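# Insert the keyed peg fully into the plate hole

## Task

Take the peg lying on the table, which enters the plate's hole in just one orientation, and lower it into that hole until it sits on the hole's floor, without forcing or wedging it hard.

## Robot and tools

ROBOT. Two arms, left_arm and right_arm, each ending in a five-finger hand. right_arm has a right hand; left_arm has its mirror image, a left hand. Calibrated base positions in the scene frame: left_arm (-0.016, +0.288, -0.004) m, right_arm (-0.033, -0.276, -0.002) m, each turned only slightly about z. A post stands behind the arms and a camera stand sits between them just behind the bases. Both are fixed, so do not strike them.

FRAMES. The scene frame has its origin at table-top height, halfway between the nominal bases. +z is up, +x points out over the table, and left_arm is on the +y side. Image left and right do not follow the arm names. Reported positions (metres) and quaternions (wxyz) are in this frame. Every arm has a hand point, 0.05 m in front of the palm and 0.15 m from the wrist face along the fingers. Its +z runs along the straightened fingers and +y comes out of the palm. On the right hand +x points across the palm away from the thumb; on the left hand +x points toward the thumb. Straight fingertips reach 0.06 to 0.07 m past the point and lie 0.06 m behind it along -y. A wrist bracket on the little-finger side reaches 0.10 m across from the point and can collide with things.

execute_actions(actions, cameras). actions is a list of actions. Each action is a table of up to 15 rows, one row per 1/30 s control step; if it has fewer rows, the last row repeats until step 15. Every row is a single flat list of 28 numbers, each in [-1, 1], covering both arms even when only one moves. The order is: left_arm dx, dy, dz, rx, ry, rz; left hand little, ring, middle, index, thumb_bend, thumb_turn, force_limit, speed; then the same 14 for right_arm. The six pose numbers are an offset, not a pose. They are measured from that arm's Hand target as it was when the action began, along the Hand target's own axes. Every row of one action counts from that same start, but the next action starts from the new Hand target, so sending an offset again moves the arm further. Scale: 1.0 is 0.6 m, or 180 degrees for rx, ry, rz, which together form one rotation vector. Six zeros ask nothing new of an arm. The hand numbers are absolute targets: -1 is open or straight, +1 is closed. thumb_turn -1 puts the thumb beside the palm and +1 puts it opposite the fingers. force_limit maps linearly from about 0 N at -1 to 10 N at +1 (15 N for the two thumb motors). speed rises from almost nothing at -1 to full at +0.48 and stays full up to +1. Nothing in a row means "keep as is". To leave a hand unchanged, resend the eight hand numbers you last sent it. If you have not sent any yet, send its hand_measured values followed by hand_force_limit and hand_speed. cameras takes names such as cam_head_left, cam_head_right, cam_high, or ["all"]. Images come back only when requested, or when actions is empty.

move(target, speed, blend, blocking, cameras). target is one 28-number row, or a list of up to 15 rows. Pose numbers are offsets from the Hand targets at the start of the move, and every row in a list is counted from that same start. speed is the top path speed in m/s, from 0.002 to 4.3 (default 0.25); rotation is capped at twice that value in rad/s. blend is in metres and rounds corners; the default 0 stops at each target. The paths run straight, do not avoid obstacles and stop after 10 s. blocking=false returns after about 0.5 s while the motion carries on. The result adds a move: line showing how the move ended (done, off_target, moving, held, fault). limits=paced means the commanded pose was clipped, and limits=held means some steps were withheld.

wait(seconds, 0 to 3600) lets time pass without sending anything new. stop() brakes a running move. zoom_image(camera, region=[x0, y0, x1, y1] in pixels, at most 504 wide and high) enlarges part of the newest image from cam_head_left, cam_head_right or cam_high. show_instructions() shows the reference pages. finished_scene() ends the scene for good, so call it only once the peg is resting at the bottom of the hole.

RESULTS. Each arm reports end_effector_position, end_effector_quat_wxyz, its Hand target (the last commanded pose after clipping, which is where the next offsets start), joint positions, velocities and torques, and for each hand hand_measured, hand_stopped_by (moving, target, force, stalled, fault), hand_load_n (positive when something pushes the finger open), hand_force_limit and hand_speed. These six-value lists follow the motor order in the row. Calls that run actions also list positions at some intermediate steps.

BEHAVIOUR. The arm follows commands loosely. With friction and load it often comes to rest 1 to 3 cm from the target, sometimes 5 cm, usually below it, and that alone does not mean it touched anything. Waiting will not close this gap. Either call execute_actions again, even with zero offsets, or send the remaining distance as an offset. Each step clips orientation to within 40 degrees of the measured one. An arm blocked by something keeps pressing until you command it back past its current position. Faster motion means harder impacts.

GRIPPING. With the thumb turned fully opposite the fingers, the hand can enclose objects about 0.035 to 0.065 m thick. A thumb-tip to index-pad pinch can hold light items up to about 0.08 m. Close at speed -0.94 or below for a gentle grip. A motor stops once its load reaches force_limit and then stays locked. A dropped grip appears as hand_load_n falling to near 0.

AVOID: dropping the peg, even a few millimetres; releasing it while it is still moving; jamming it or pushing hard; knocking anything off the table; hitting fixed parts; letting the two arms or hands press against each other. Holding loads, reaching far out or pushing continuously heats the motors. At 85 °C a MOTOR HOT warning appears, and at 100 °C the arm goes limp for 30 to 60 s. Loose objects may sometimes be nudged by outside pushes.

Each tool is called after "Call:" as a command line: name --argument value for each argument, lists and objects as JSON in quotes; but a table of rows of numbers goes row by row, as --pt "numbers of a row", without its own name.

Reference images:

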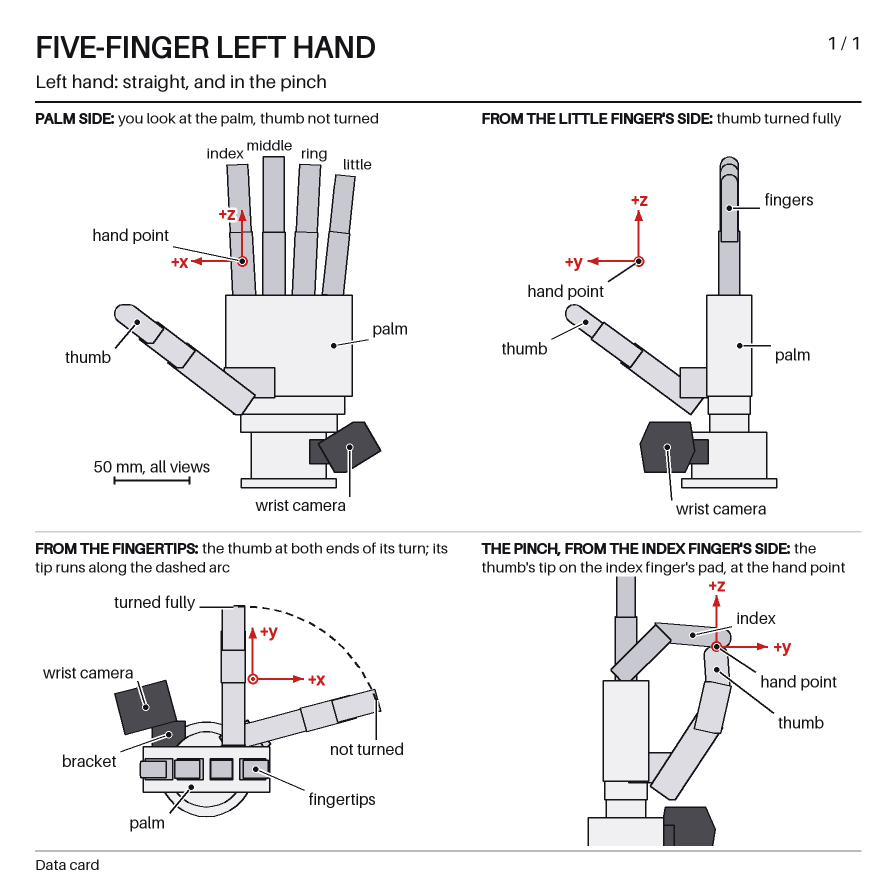

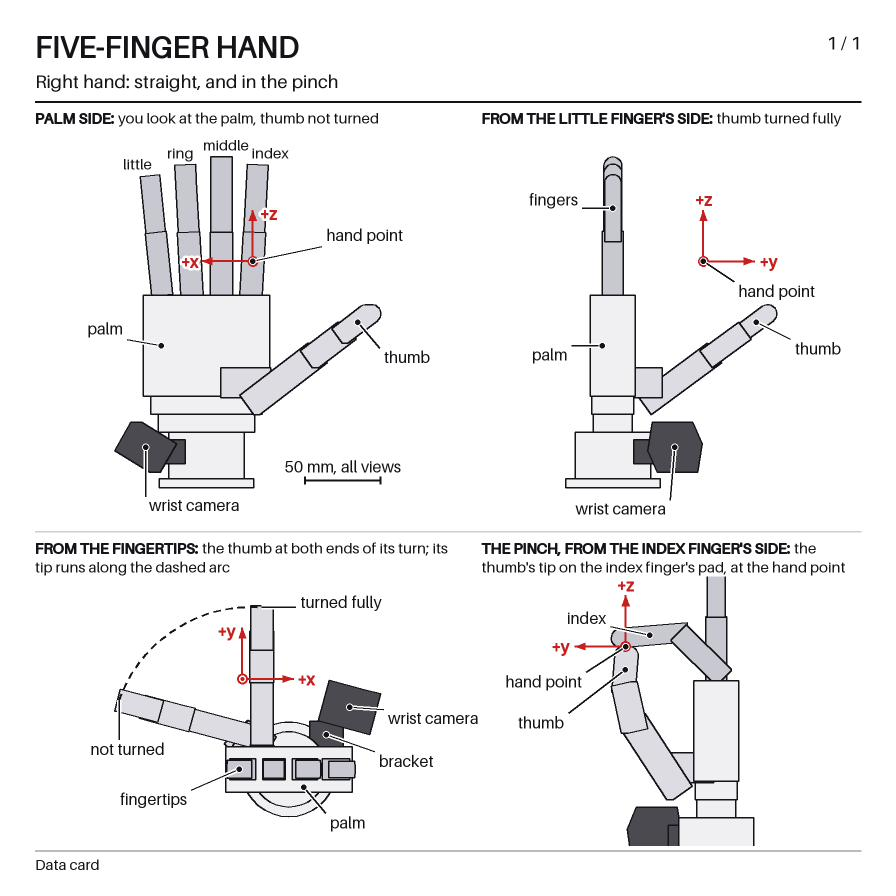

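## Session

Call:
execute_actions --actions '[]'

Scene clock: 0.00 s.
left_arm: end_effector_position=(+0.7137, +0.2376, +0.1631) hand_measured=(-1.000, -1.000, -1.000, -1.000, -1.000, -1.000) hand_load_n=(+0.0, +0.0, +0.0, +0.0, +0.0, +0.0) hand_stopped_by=(target, target, target, target, target, target) hand_force_limit=0.00 hand_speed=-0.80 end_effector_quat_wxyz=(-0.340, +0.853, -0.396, +0.016) | right_arm: end_effector_position=(+0.5210, -0.1882, +0.1611) hand_measured=(-1.000, -1.000, -1.000, -1.000, -1.000, -1.000) hand_load_n=(+0.0, +0.0, +0.0, +0.0, +0.0, +0.0) hand_stopped_by=(target, target, target, target, target, target) hand_force_limit=0.00 hand_speed=-0.80 end_effector_quat_wxyz=(+0.395, +0.130, +0.908, +0.041)
Joint positions: left_arm=[-0.204 2.203 2.295 -1.406 -0.654 -0.774] | right_arm=[0.141 1.346 0.794 -0.209 0.113 1.923]
Joint velocities: within noise
Joint torques (N m): no reading
Heat: left arm: hottest waist 34 °C; right arm: hottest wrist pitch 33 °C.
Hand target: left_arm +0.7185, +0.2367, +0.1666; -0.342, +0.853, -0.394, +0.022 | right_arm +0.5303, -0.1872, +0.1800; +0.412, +0.131, +0.901, +0.045

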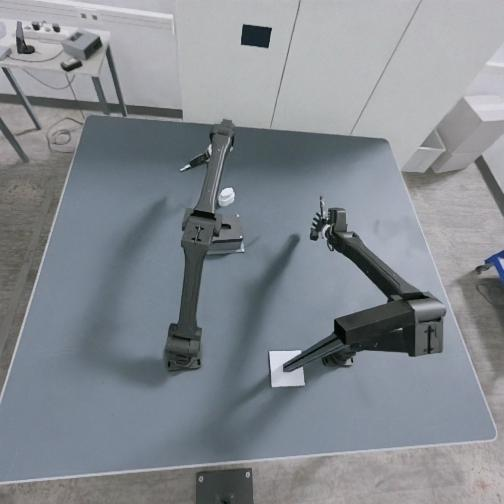

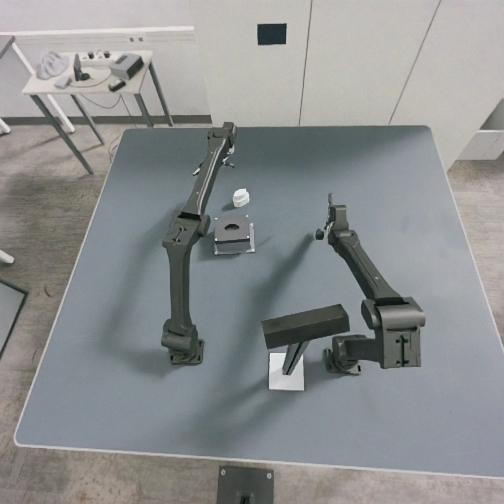

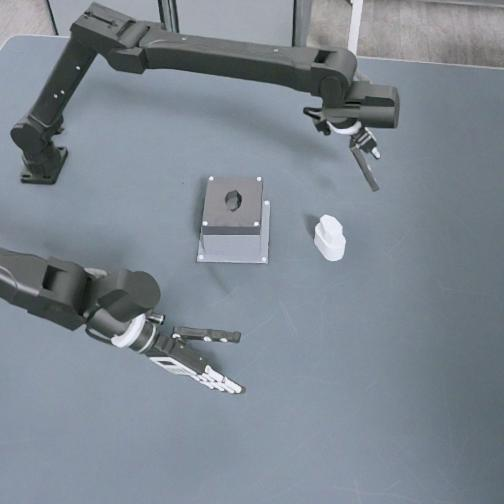

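Call:
zoom_image --camera "cam_high" --region '[180, 160, 360, 280]'

Call:
zoom_image --camera "cam_head_right" --region '[190, 170, 280, 260]'

Call:
zoom_image --camera "cam_head_left" --region '[180, 170, 270, 260]'

Scaled by 2.800.

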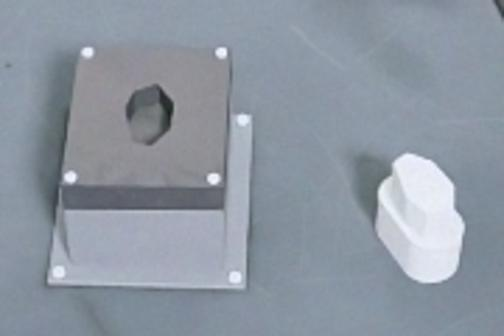

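Scaled by 5.600.

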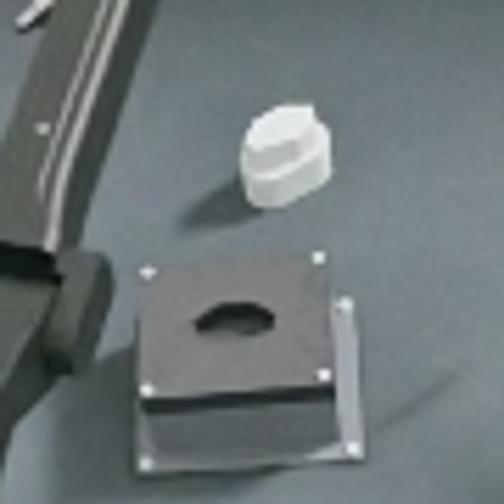

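Scaled by 5.600.

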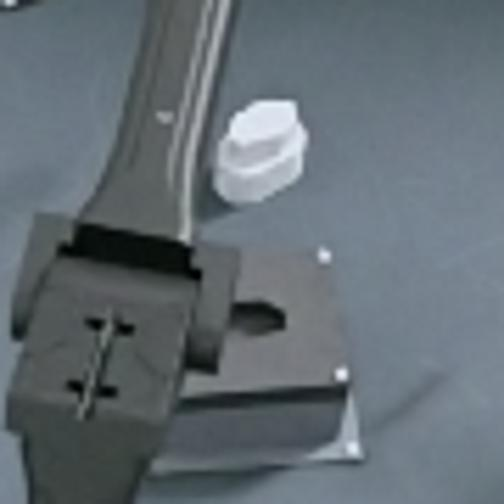

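Call:
move --target '[-0.459,-0.138,-0.080,0,0,0,-1,-1,-1,-1,-1,-1,0,-0.8,0,0,0,0,0,0,-1,-1,-1,-1,-1,-1,0,-0.8]' --cameras '["all"]'

Scene clock: 207.27 s.
left_arm: end_effector_position=(+0.5677, +0.4351, +0.3174) hand_measured=(-1.000, -1.000, -1.000, -1.000, -1.000, -1.000) hand_load_n=(+0.0, +0.0, +0.0, +0.0, +0.5, +0.0) hand_stopped_by=(target, target, target, target, target, target) hand_force_limit=0.00 hand_speed=-0.80 end_effector_quat_wxyz=(-0.341, +0.856, -0.388, +0.020) | right_arm: end_effector_position=(+0.5210, -0.1882, +0.1611) hand_measured=(-1.000, -1.000, -1.000, -1.000, -1.000, -1.000) hand_load_n=(+0.0, +0.0, +0.0, +0.0, +0.0, +0.0) hand_stopped_by=(target, target, target, target, target, target) hand_force_limit=0.00 hand_speed=-0.80 end_effector_quat_wxyz=(+0.395, +0.130, +0.908, +0.041)
Joint positions: left_arm=[0.114 1.715 1.937 -1.327 -0.54 -0.432] | right_arm=[0.141 1.346 0.794 -0.209 0.113 1.923]
Joint torques (N m): left_arm=[0.5 -18.78 9.5 1.58 -0.24 0.09] | right_arm=[0.44 -10.46 11.03 2.14 0.13 0.01]
Heat: left arm: hottest elbow 43 °C; right arm: hottest elbow 34 °C.
Hand target: left_arm +0.5686, +0.4363, +0.3169; -0.342, +0.853, -0.394, +0.022 | right_arm +0.5303, -0.1872, +0.1800; +0.412, +0.131, +0.901, +0.045
Off the commanded pose: left_arm 0.002 m, 1 deg | right_arm 0.021 m, 2 deg.
move: done

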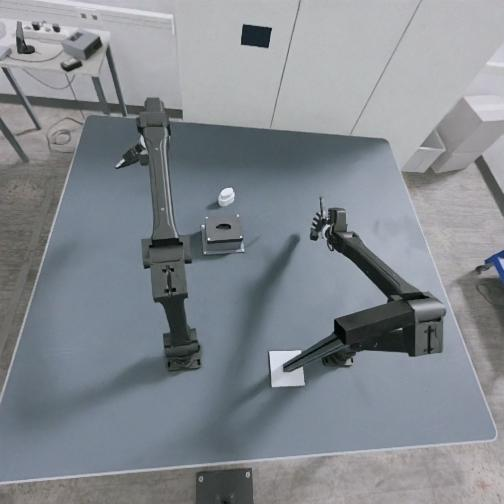

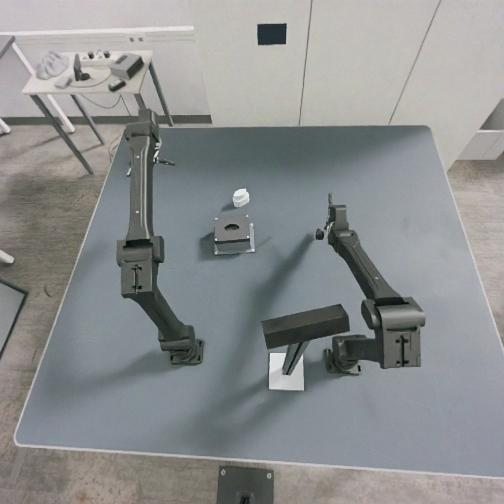

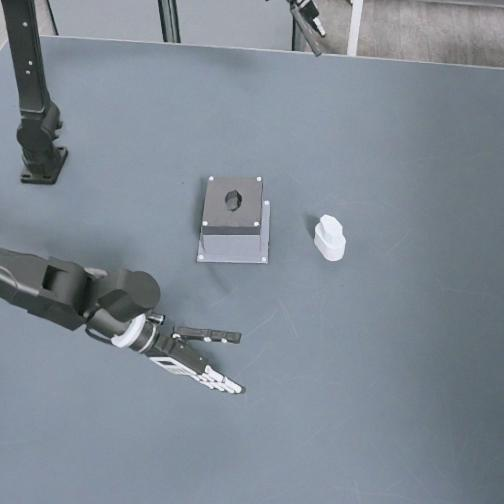

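Call:
zoom_image --camera "cam_high" --region '[305, 205, 355, 265]'

Call:
zoom_image --camera "cam_head_left" --region '[210, 180, 245, 215]'

Call:
zoom_image --camera "cam_head_right" --region '[223, 180, 258, 215]'

Call:
zoom_image --camera "cam_high" --region '[190, 170, 280, 270]'

Call:
zoom_image --camera "cam_head_left" --region '[195, 205, 250, 260]'

Call:
zoom_image --camera "cam_head_right" --region '[205, 205, 260, 260]'

Scaled by 8.400.

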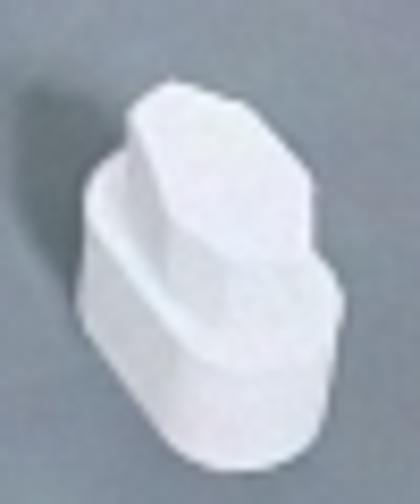

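Scaled by 14.400.

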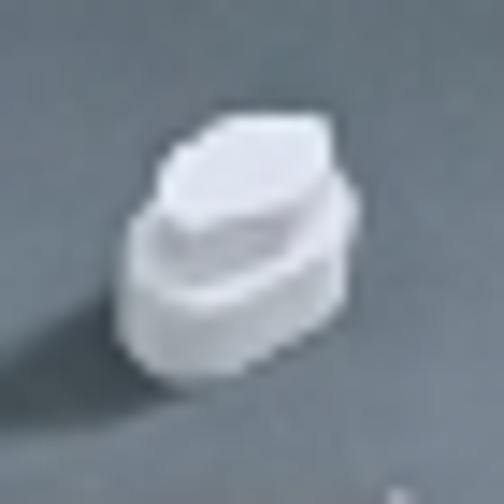

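Scaled by 14.400.

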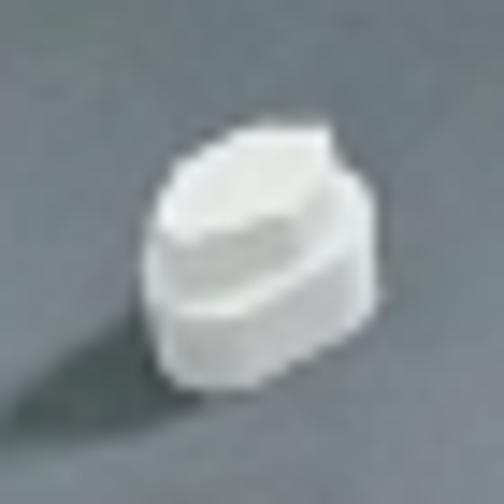

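Scaled by 5.040.

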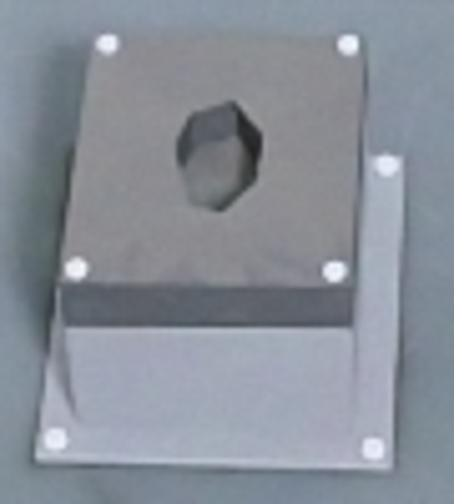

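Scaled by 9.164.

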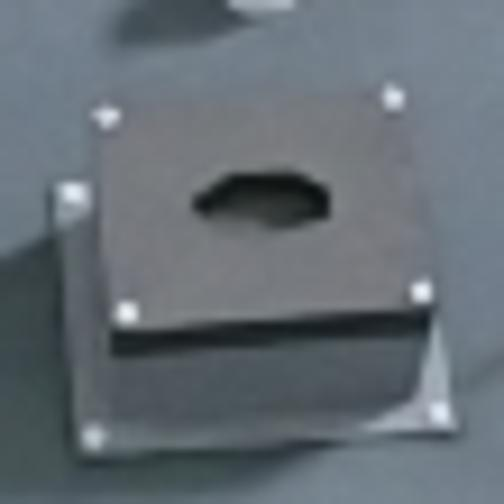

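Scaled by 9.164.

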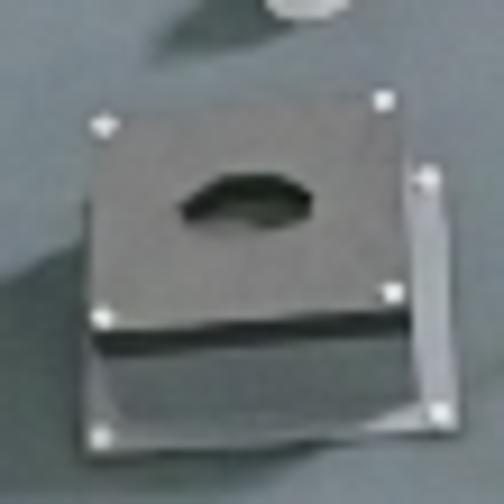

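Call:
zoom_image --camera "cam_high" --region '[220, 185, 248, 217]'

Call:
zoom_image --camera "cam_head_left" --region '[212, 220, 236, 234]'

Call:
zoom_image --camera "cam_head_right" --region '[220, 220, 244, 234]'

Call:
zoom_image --camera "cam_high" --region '[314, 212, 350, 240]'

Scaled by 15.750.

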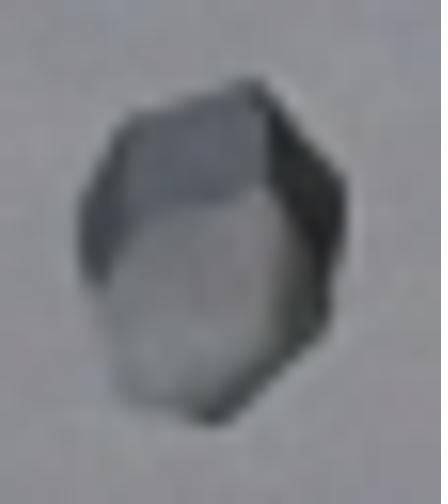

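Scaled by 21.000.

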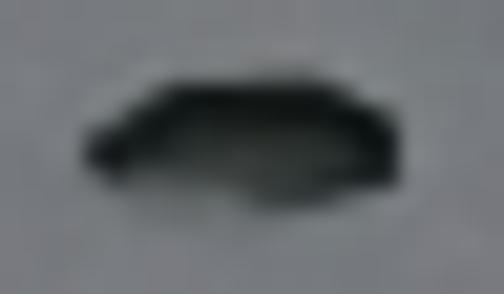

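Scaled by 21.000.

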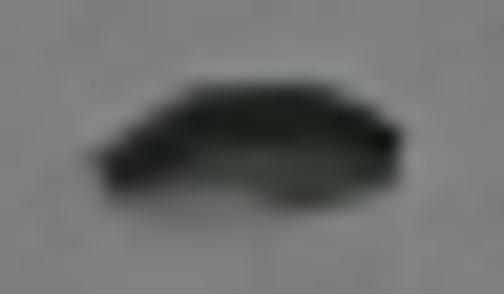

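Scaled by 14.000.

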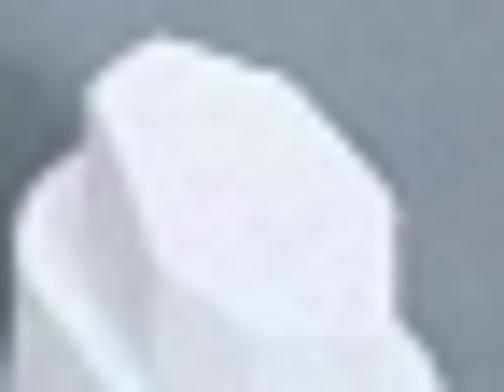

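Call:
zoom_image --camera "cam_head_left" --region '[217, 184, 237, 204]'

Call:
zoom_image --camera "cam_head_right" --region '[230, 184, 250, 204]'

Call:
zoom_image --camera "cam_high" --region '[310, 210, 350, 250]'

Scaled by 25.200.

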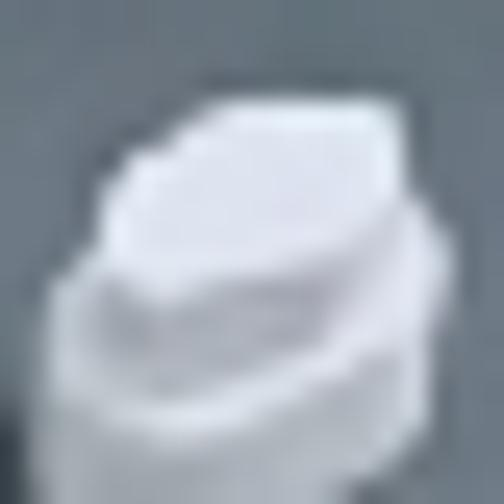

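Scaled by 25.200.

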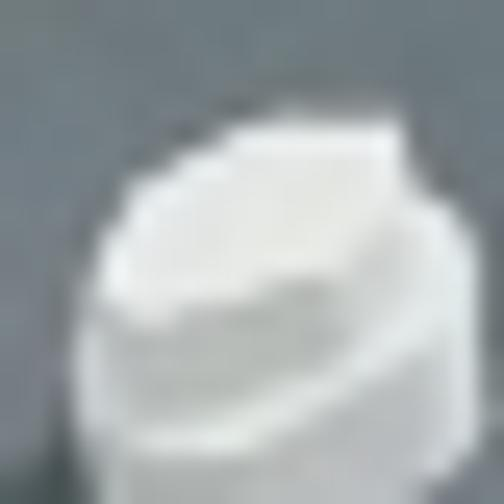

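Scaled by 12.600.

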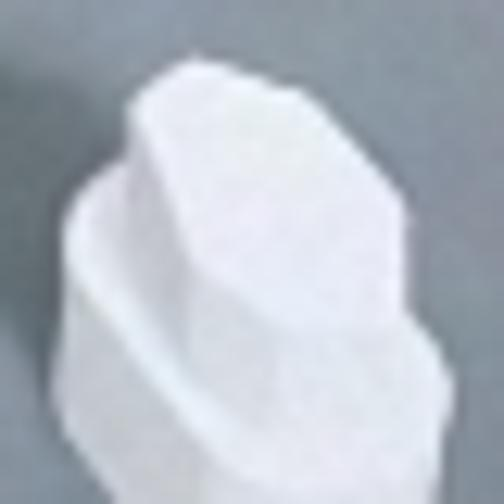

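Call:
move --target '[0,0,0,0,0,0,-1,-1,-1,-1,-1,-1,0,-0.8,-0.096,0.001,-0.147,-0.1256,-0.132,-0.6875,-1,-1,-0.5,-0.5,-0.9,1,0,-0.3]' --cameras '["all"]'

Scene clock: 734.03 s.
left_arm: end_effector_position=(+0.5676, +0.4351, +0.3174) hand_measured=(-1.000, -1.000, -1.000, -1.000, -1.000, -1.000) hand_load_n=(+0.0, +0.0, +0.0, +0.0, +0.0, +0.0) hand_stopped_by=(target, target, target, target, target, target) hand_force_limit=0.00 hand_speed=-0.80 end_effector_quat_wxyz=(-0.341, +0.856, -0.388, +0.020) | right_arm: end_effector_position=(+0.4843, -0.2031, +0.2530) hand_measured=(-1.000, -1.000, -0.500, -0.500, -0.900, +1.000) hand_load_n=(-0.5, +0.0, +0.0, +0.0, +0.0, +0.0) hand_stopped_by=(target, target, target, target, target, target) hand_force_limit=0.00 hand_speed=-0.30 end_effector_quat_wxyz=(-0.380, +0.783, -0.451, +0.198)
Joint positions: left_arm=[0.114 1.715 1.937 -1.327 -0.54 -0.431] | right_arm=[-0.011 1.357 1.254 -0.68 -0.456 -0.369]
Joint torques (N m): left_arm=[0.38 -18.78 9.5 1.57 -0.23 0.07] | right_arm=[1.85 -10.87 15.91 1.5 -0.31 -0.09]
Heat: left arm: hottest elbow 44 °C; right arm: hottest elbow 37 °C.
Hand target: left_arm +0.5686, +0.4363, +0.3169; -0.342, +0.853, -0.394, +0.022 | right_arm +0.5001, -0.2000, +0.2800; -0.390, +0.783, -0.432, +0.217
Off the commanded pose: left_arm 0.002 m, 1 deg | right_arm 0.032 m, 3 deg.
move: off_target (right_arm)

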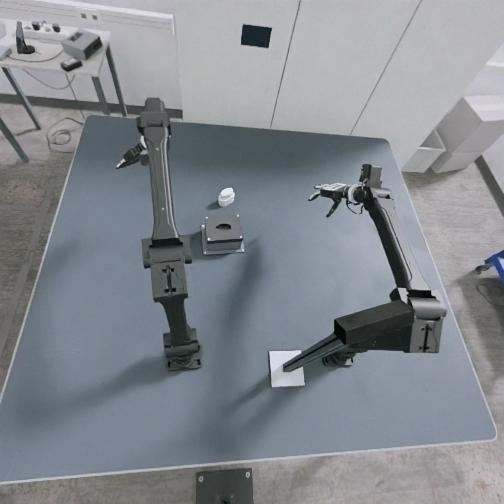

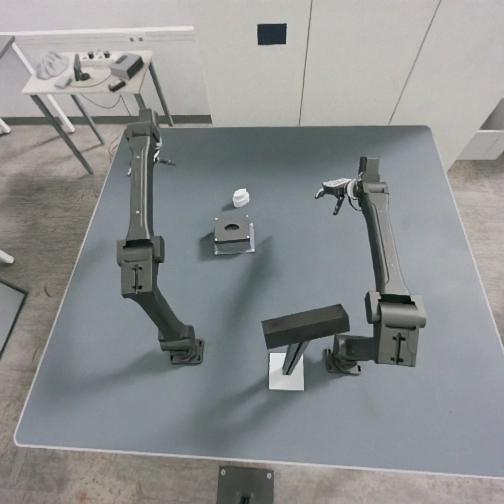

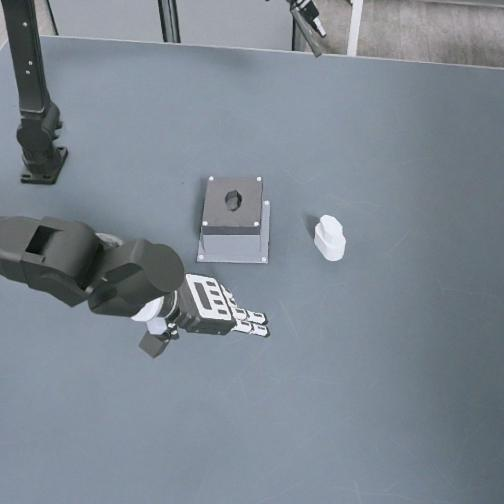

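Call:
zoom_image --camera "cam_high" --region '[130, 260, 290, 370]'

Call:
zoom_image --camera "cam_head_left" --region '[300, 160, 400, 230]'

Call:
zoom_image --camera "cam_head_right" --region '[305, 150, 405, 220]'

Scaled by 3.150.

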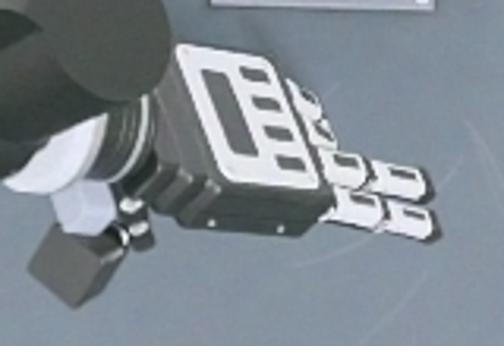

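Scaled by 5.040.

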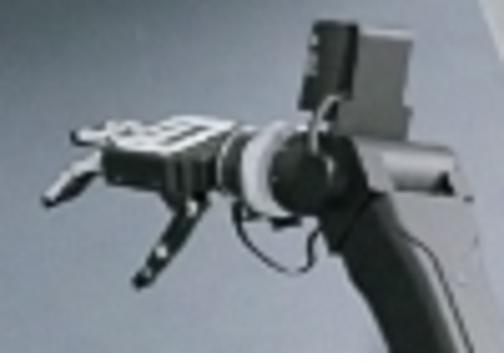

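Scaled by 5.040.

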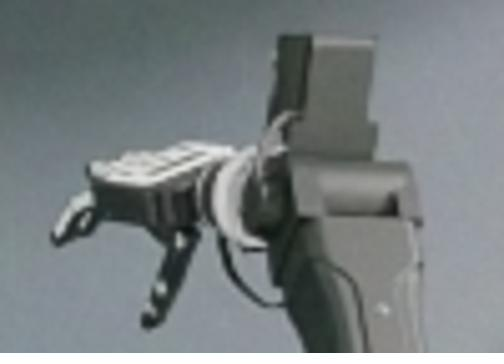

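Call:
move --target '[0,0,0,0,0,0,-1,-1,-1,-1,-1,-1,0,-0.8,-0.3595,-0.2275,0.5253,0,0,0,-1,-1,-0.5,-0.5,-0.9,1,0,-0.3]' --cameras '["all"]'

Call:
zoom_image --camera "cam_high" --region '[240, 150, 400, 270]'

Call:
zoom_image --camera "cam_head_left" --region '[190, 150, 290, 220]'

Call:
zoom_image --camera "cam_head_right" --region '[200, 150, 300, 220]'

Scene clock: 794.77 s.
left_arm: end_effector_position=(+0.5676, +0.4351, +0.3174) hand_measured=(-1.000, -1.000, -1.000, -1.000, -1.000, -1.000) hand_load_n=(+0.0, +0.0, +0.0, +0.0, +0.0, -0.5) hand_stopped_by=(target, target, target, target, target, target) hand_force_limit=0.00 hand_speed=-0.80 end_effector_quat_wxyz=(-0.341, +0.856, -0.388, +0.020) | right_arm: end_effector_position=(+0.6528, +0.1538, +0.1701) hand_measured=(-1.000, -1.000, -0.500, -0.500, -0.900, +1.000) hand_load_n=(+0.0, +0.0, +0.0, -0.5, +0.0, +0.0) hand_stopped_by=(target, target, target, target, target, target) hand_force_limit=0.00 hand_speed=-0.30 end_effector_quat_wxyz=(-0.371, +0.797, -0.431, +0.206)
Joint positions: left_arm=[0.114 1.715 1.937 -1.327 -0.54 -0.431] | right_arm=[0.541 2.071 1.966 -0.591 -0.041 -0.044]
Joint torques (N m): left_arm=[0.5 -18.84 9.5 1.58 -0.23 0.07] | right_arm=[0.21 -21.25 15.84 1.62 0.17 0.12]
Heat: left arm: hottest elbow 44 °C; right arm: hottest elbow 40 °C.
Hand target: left_arm +0.5686, +0.4363, +0.3169; -0.342, +0.853, -0.394, +0.022 | right_arm +0.6680, +0.1602, +0.1990; -0.390, +0.783, -0.432, +0.216
Off the commanded pose: left_arm 0.002 m, 1 deg | right_arm 0.033 m, 3 deg.
move: off_target (right_arm)

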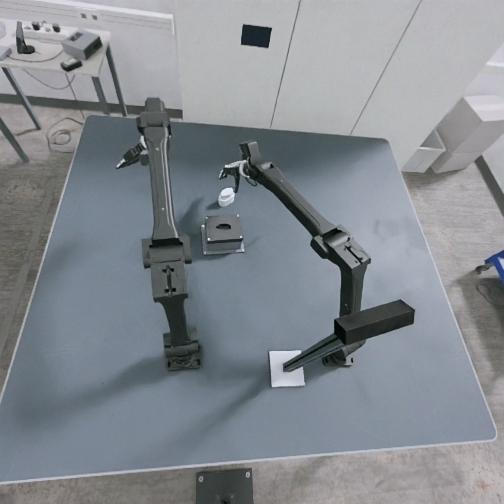

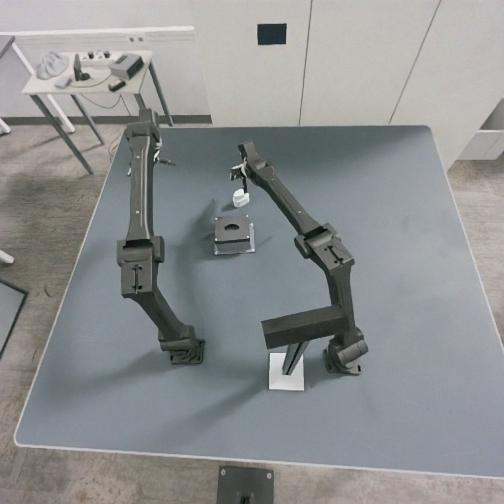

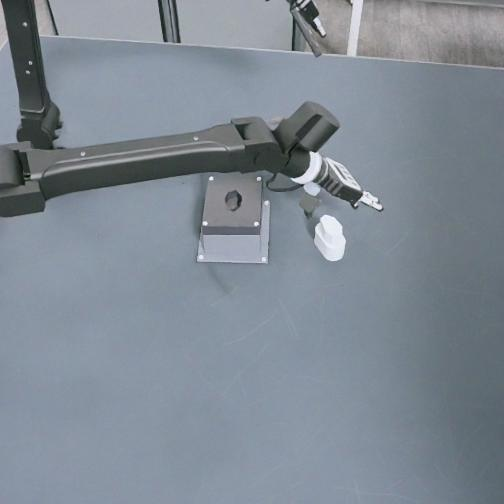

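Scaled by 3.150.

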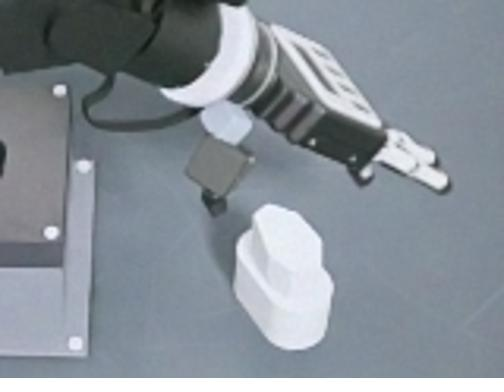

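Scaled by 5.040.

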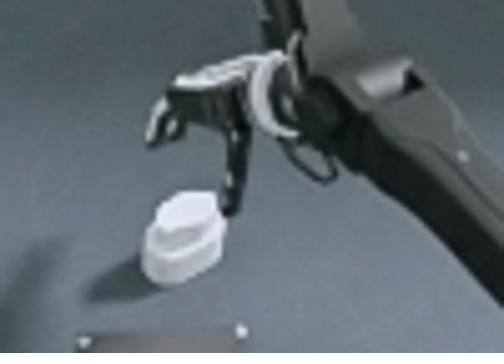

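Scaled by 5.040.

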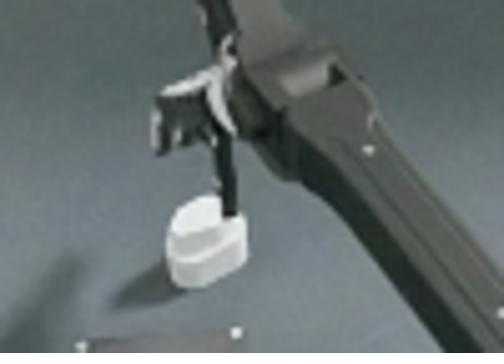

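Call:
zoom_image --camera "cam_high" --region '[340, 180, 390, 220]'

Scaled by 10.080.

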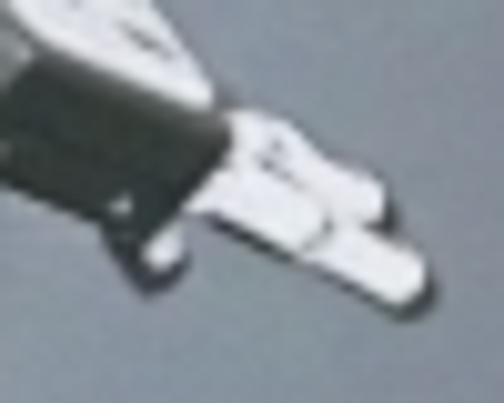

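Call:
move --target '[0,0,0,0,0,0,-1,-1,-1,-1,-1,-1,0,-0.8,-0.0014,0.0833,0.0833,0,0,0,-1,-1,-0.5,-0.5,-0.9,1,0,-0.3]' --cameras '["all"]' --speed 0.1

Call:
zoom_image --camera "cam_high" --region '[280, 170, 380, 270]'

Call:
zoom_image --camera "cam_head_left" --region '[200, 160, 270, 220]'

Call:
zoom_image --camera "cam_head_right" --region '[210, 160, 280, 220]'

Scene clock: 897.67 s.
left_arm: end_effector_position=(+0.5676, +0.4351, +0.3174) hand_measured=(-1.000, -1.000, -1.000, -1.000, -1.000, -1.000) hand_load_n=(+0.0, +0.0, +0.0, +0.0, +0.0, +0.0) hand_stopped_by=(target, target, target, target, target, target) hand_force_limit=0.00 hand_speed=-0.80 end_effector_quat_wxyz=(-0.341, +0.856, -0.388, +0.020) | right_arm: end_effector_position=(+0.6720, +0.1646, +0.1275) hand_measured=(-1.000, -1.000, -0.500, -0.500, -0.900, +1.000) hand_load_n=(+0.0, +0.0, +0.0, +0.0, +0.0, +0.0) hand_stopped_by=(target, target, target, target, target, target) hand_force_limit=0.00 hand_speed=-0.30 end_effector_quat_wxyz=(-0.384, +0.790, -0.428, +0.214)
Joint positions: left_arm=[0.114 1.715 1.937 -1.327 -0.54 -0.431] | right_arm=[0.541 2.137 1.949 -0.474 -0.04 -0.043]
Joint torques (N m): left_arm=[0.44 -18.78 9.5 1.57 -0.23 0.08] | right_arm=[0.38 -22.3 10.17 2.76 0.19 0.12]
Heat: left arm: hottest elbow 44 °C; right arm: hottest elbow 43 °C.
Hand target: left_arm +0.5686, +0.4363, +0.3169; -0.342, +0.853, -0.394, +0.022 | right_arm +0.6760, +0.1661, +0.1293; -0.390, +0.783, -0.432, +0.217
Off the commanded pose: left_arm 0.002 m, 1 deg | right_arm 0.004 m, 1 deg.
move: done

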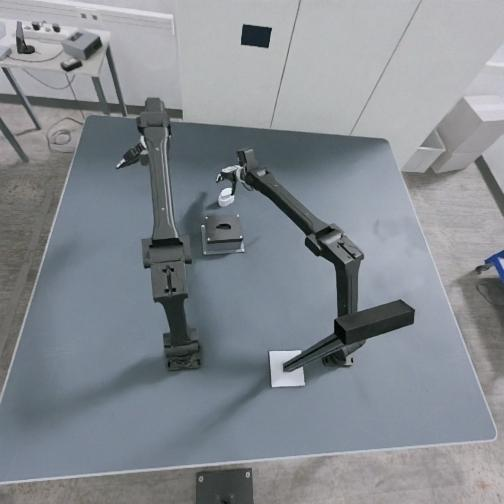

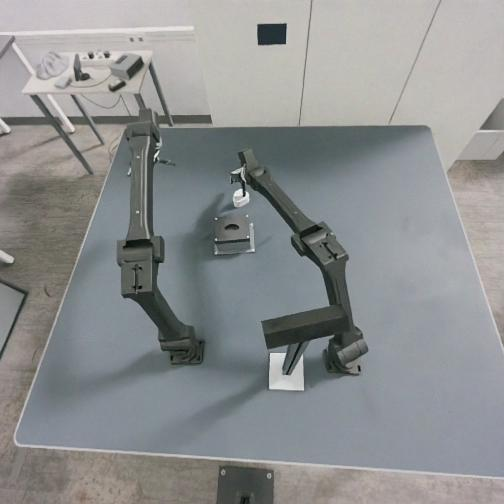

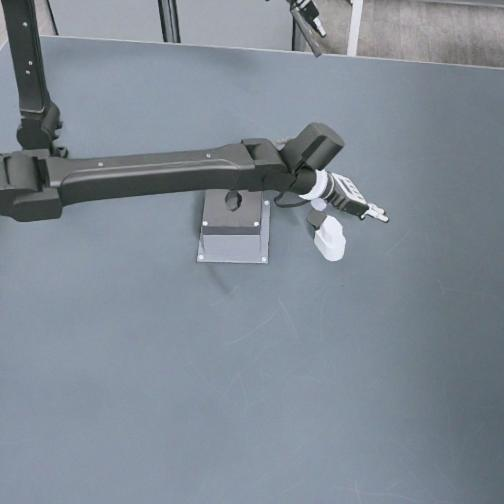

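Scaled by 5.040.

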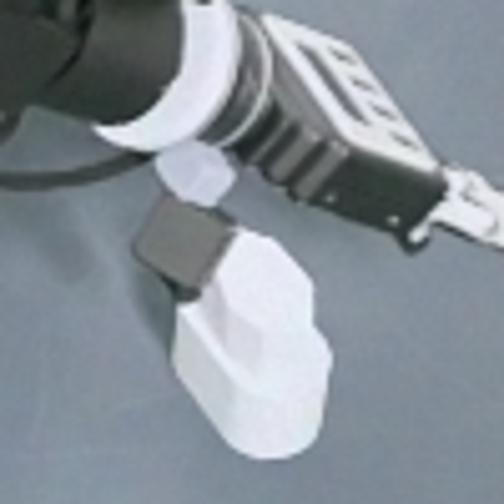

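Scaled by 7.200.

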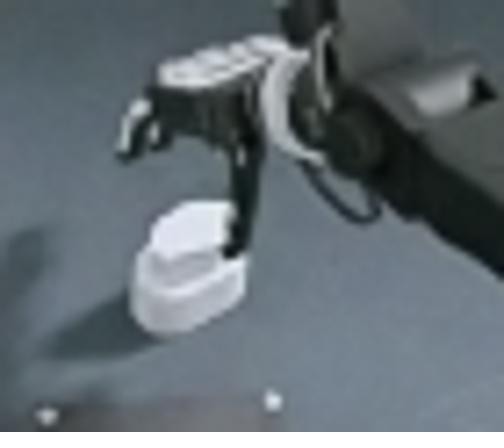

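Scaled by 7.200.

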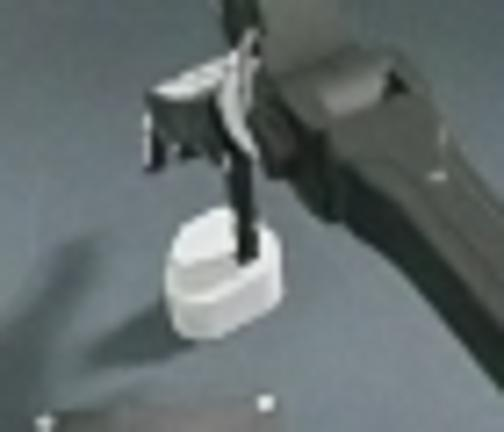

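Call:
move --target '[0,0,0,0,0,0,-1,-1,-1,-1,-1,-1,0,-0.8,0.0013,0.0815,0.0442,0,0,0,-1,-1,-0.5,-0.5,-0.9,1,0,-0.3]' --cameras '["all"]' --speed 0.08

Call:
zoom_image --camera "cam_high" --region '[280, 170, 380, 270]'

Call:
zoom_image --camera "cam_head_left" --region '[200, 160, 270, 220]'

Call:
zoom_image --camera "cam_head_right" --region '[210, 160, 280, 220]'

Scene clock: 915.13 s.
left_arm: end_effector_position=(+0.5676, +0.4351, +0.3174) hand_measured=(-1.000, -1.000, -1.000, -1.000, -1.000, -1.000) hand_load_n=(+0.0, +0.0, -0.5, +0.0, +0.0, +0.0) hand_stopped_by=(target, target, target, target, target, target) hand_force_limit=0.00 hand_speed=-0.80 end_effector_quat_wxyz=(-0.341, +0.856, -0.388, +0.020) | right_arm: end_effector_position=(+0.6654, +0.1608, +0.0739) hand_measured=(-1.000, -1.000, -0.500, -0.500, -0.900, +1.000) hand_load_n=(+0.0, +0.0, +0.0, +0.0, +0.0, +0.0) hand_stopped_by=(target, target, target, target, target, target) hand_force_limit=0.00 hand_speed=-0.30 end_effector_quat_wxyz=(-0.384, +0.790, -0.428, +0.214)
Joint positions: left_arm=[0.114 1.715 1.937 -1.327 -0.54 -0.431] | right_arm=[0.541 2.154 1.833 -0.339 -0.04 -0.043]
Joint torques (N m): left_arm=[0.44 -18.84 9.48 1.58 -0.23 0.07] | right_arm=[0.26 -21.95 9.66 2.78 0.14 0.11]
Heat: left arm: hottest elbow 44 °C; right arm: hottest elbow 41 °C.
Hand target: left_arm +0.5686, +0.4363, +0.3169; -0.342, +0.853, -0.394, +0.022 | right_arm +0.6695, +0.1610, +0.0743; -0.390, +0.783, -0.432, +0.217
Off the commanded pose: left_arm 0.002 m, 1 deg | right_arm 0.004 m, 1 deg.
move: done

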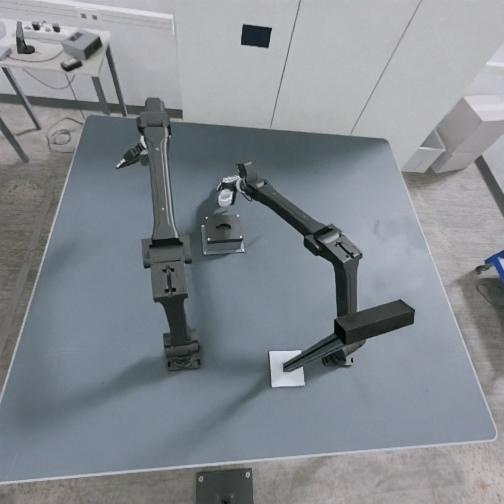

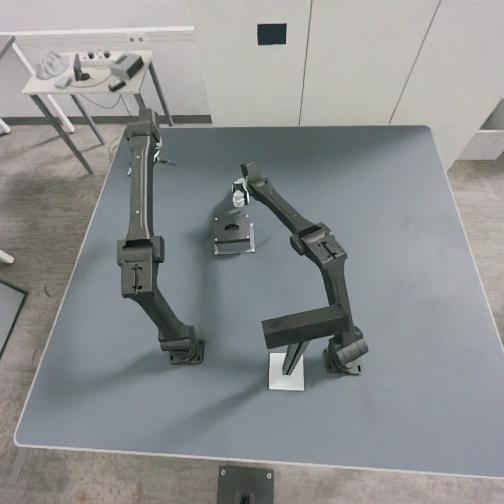

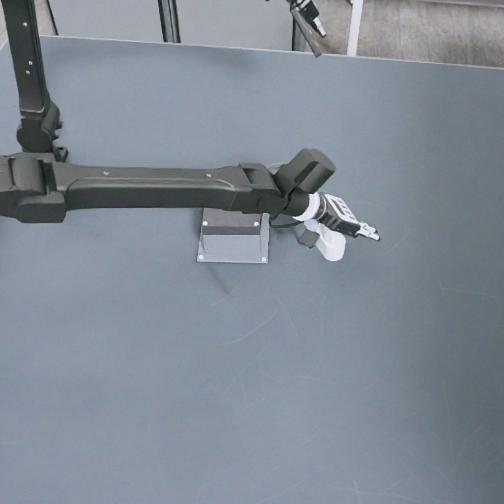

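Scaled by 5.040.

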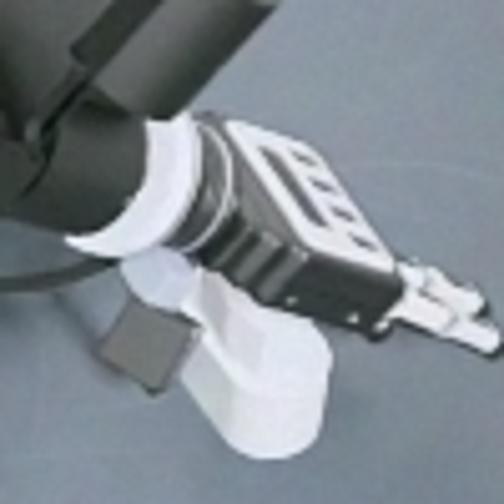

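Scaled by 7.200.

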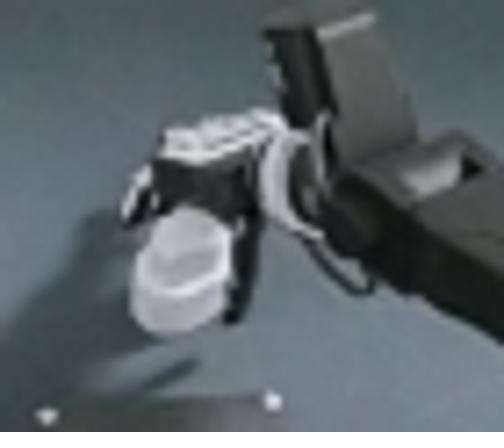

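Scaled by 7.200.

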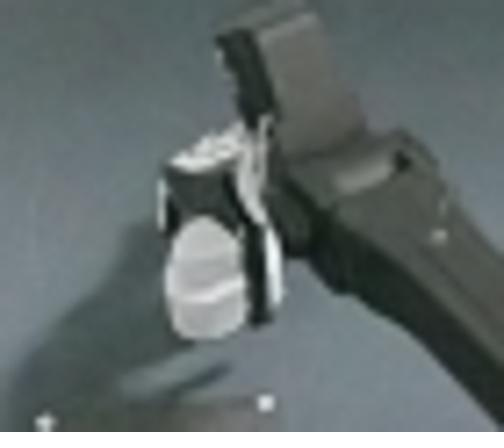

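Call:
move --target '[0,0,0,0,0,0,-1,-1,-1,-1,-1,-1,0,-0.8,0,0.0107,0.008,0,0,0,-1,-1,-0.5,-0.5,-0.9,1,0,-0.3]' --cameras '[]' --speed 0.05

Scene clock: 938.27 s.
left_arm: end_effector_position=(+0.5676, +0.4351, +0.3174) hand_measured=(-1.000, -1.000, -1.000, -1.000, -1.000, -1.000) hand_load_n=(+0.0, +0.0, +0.0, +0.0, +0.0, +0.0) hand_stopped_by=(target, target, target, target, target, target) hand_force_limit=0.00 hand_speed=-0.80 end_effector_quat_wxyz=(-0.341, +0.856, -0.388, +0.020) | right_arm: end_effector_position=(+0.6659, +0.1611, +0.0700) hand_measured=(-1.000, -1.000, -0.500, -0.500, -0.900, +1.000) hand_load_n=(+0.0, +0.0, +0.0, +0.0, +0.0, +0.0) hand_stopped_by=(target, target, target, target, target, target) hand_force_limit=0.00 hand_speed=-0.30 end_effector_quat_wxyz=(-0.386, +0.789, -0.427, +0.215)
Joint positions: left_arm=[0.114 1.715 1.937 -1.327 -0.54 -0.431] | right_arm=[0.541 2.157 1.825 -0.322 -0.04 -0.043]
Joint torques (N m): left_arm=[0.5 -18.78 9.5 1.58 -0.24 0.07] | right_arm=[0.21 -21.54 9.5 2.91 0.14 0.11]
Heat: left arm: hottest elbow 44 °C; right arm: hottest elbow 40 °C.
Hand target: left_arm +0.5686, +0.4363, +0.3169; -0.342, +0.853, -0.394, +0.022 | right_arm +0.6695, +0.1609, +0.0662; -0.390, +0.783, -0.432, +0.217
Off the commanded pose: left_arm 0.002 m, 1 deg | right_arm 0.005 m, 1 deg.
move: done

Call:
move --pt "0 0 0 0 0 0 -1 -1 -1 -1 -1 -1 0 -0.8 0 0 0 0 0 0 -1 -1 -0.38 -0.38 -0.72 1 -0.5 -0.6" --pt "0 0 0 0 0 0 -1 -1 -1 -1 -1 -1 0 -0.8 0 0 0 0 0 0 -1 -1 0.1 0.1 -0.1 1 -0.5 -0.94" --cameras '["all"]'

Call:
zoom_image --camera "cam_head_left" --region '[200, 160, 270, 220]'

Call:
zoom_image --camera "cam_high" --region '[280, 170, 380, 270]'

Scene clock: 950.77 s.
left_arm: end_effector_position=(+0.5676, +0.4351, +0.3174) hand_measured=(-1.000, -1.000, -1.000, -1.000, -1.000, -1.000) hand_load_n=(+0.0, +0.0, +0.0, +0.0, +0.0, +0.0) hand_stopped_by=(target, target, target, target, target, target) hand_force_limit=0.00 hand_speed=-0.80 end_effector_quat_wxyz=(-0.341, +0.856, -0.388, +0.020) | right_arm: end_effector_position=(+0.6661, +0.1612, +0.0699) hand_measured=(-1.000, -1.000, -0.122, -0.094, -0.578, +1.000) hand_load_n=(+0.0, +0.0, +3.5, +3.0, +4.5, +0.5) hand_stopped_by=(target, target, force, force, force, target) hand_force_limit=-0.50 hand_speed=-0.94 end_effector_quat_wxyz=(-0.387, +0.789, -0.427, +0.216)
Joint positions: left_arm=[0.114 1.715 1.937 -1.327 -0.54 -0.431] | right_arm=[0.541 2.158 1.825 -0.321 -0.04 -0.043]
Joint torques (N m): left_arm=[0.44 -18.78 9.48 1.58 -0.23 0.08] | right_arm=[0.26 -21.66 9.5 2.76 0.15 0.11]
Heat: left arm: hottest elbow 44 °C; right arm: hottest elbow 40 °C.
Hand target: left_arm +0.5686, +0.4363, +0.3169; -0.342, +0.853, -0.394, +0.022 | right_arm +0.6695, +0.1609, +0.0661; -0.390, +0.783, -0.432, +0.217
Off the commanded pose: left_arm 0.002 m, 1 deg | right_arm 0.005 m, 1 deg.
move: done

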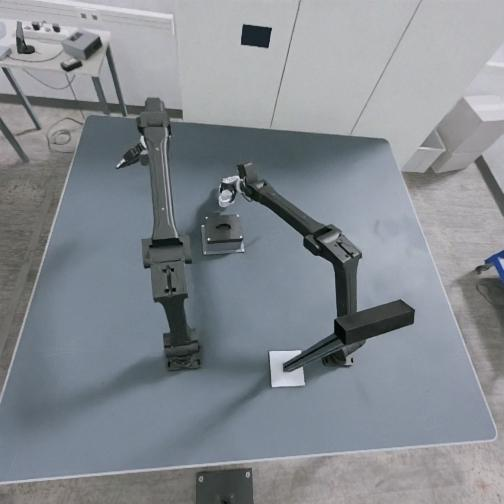

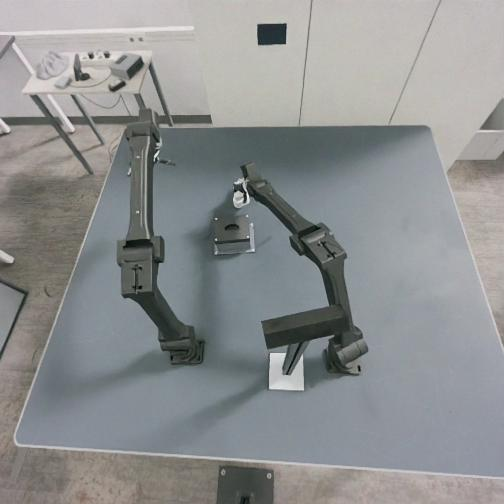

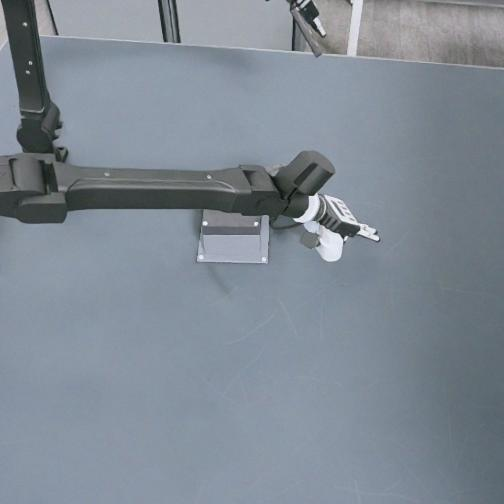

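Scaled by 7.200.

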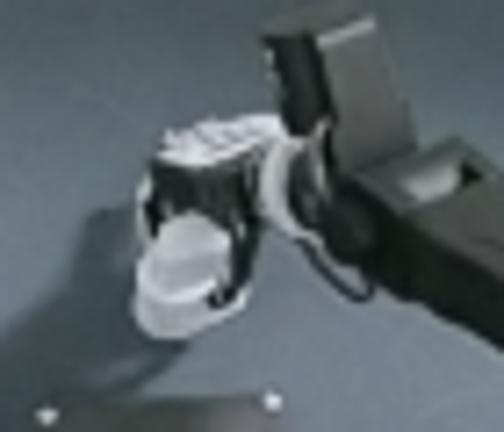

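Scaled by 5.040.

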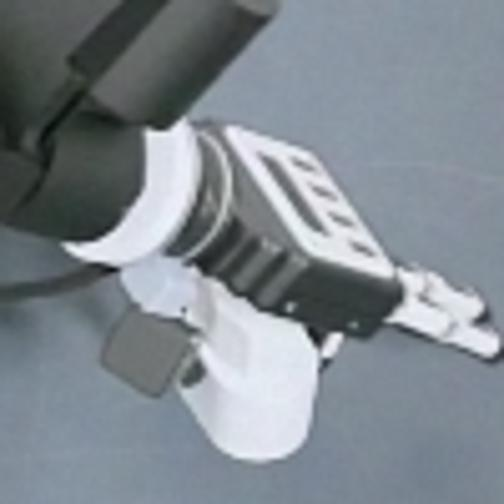

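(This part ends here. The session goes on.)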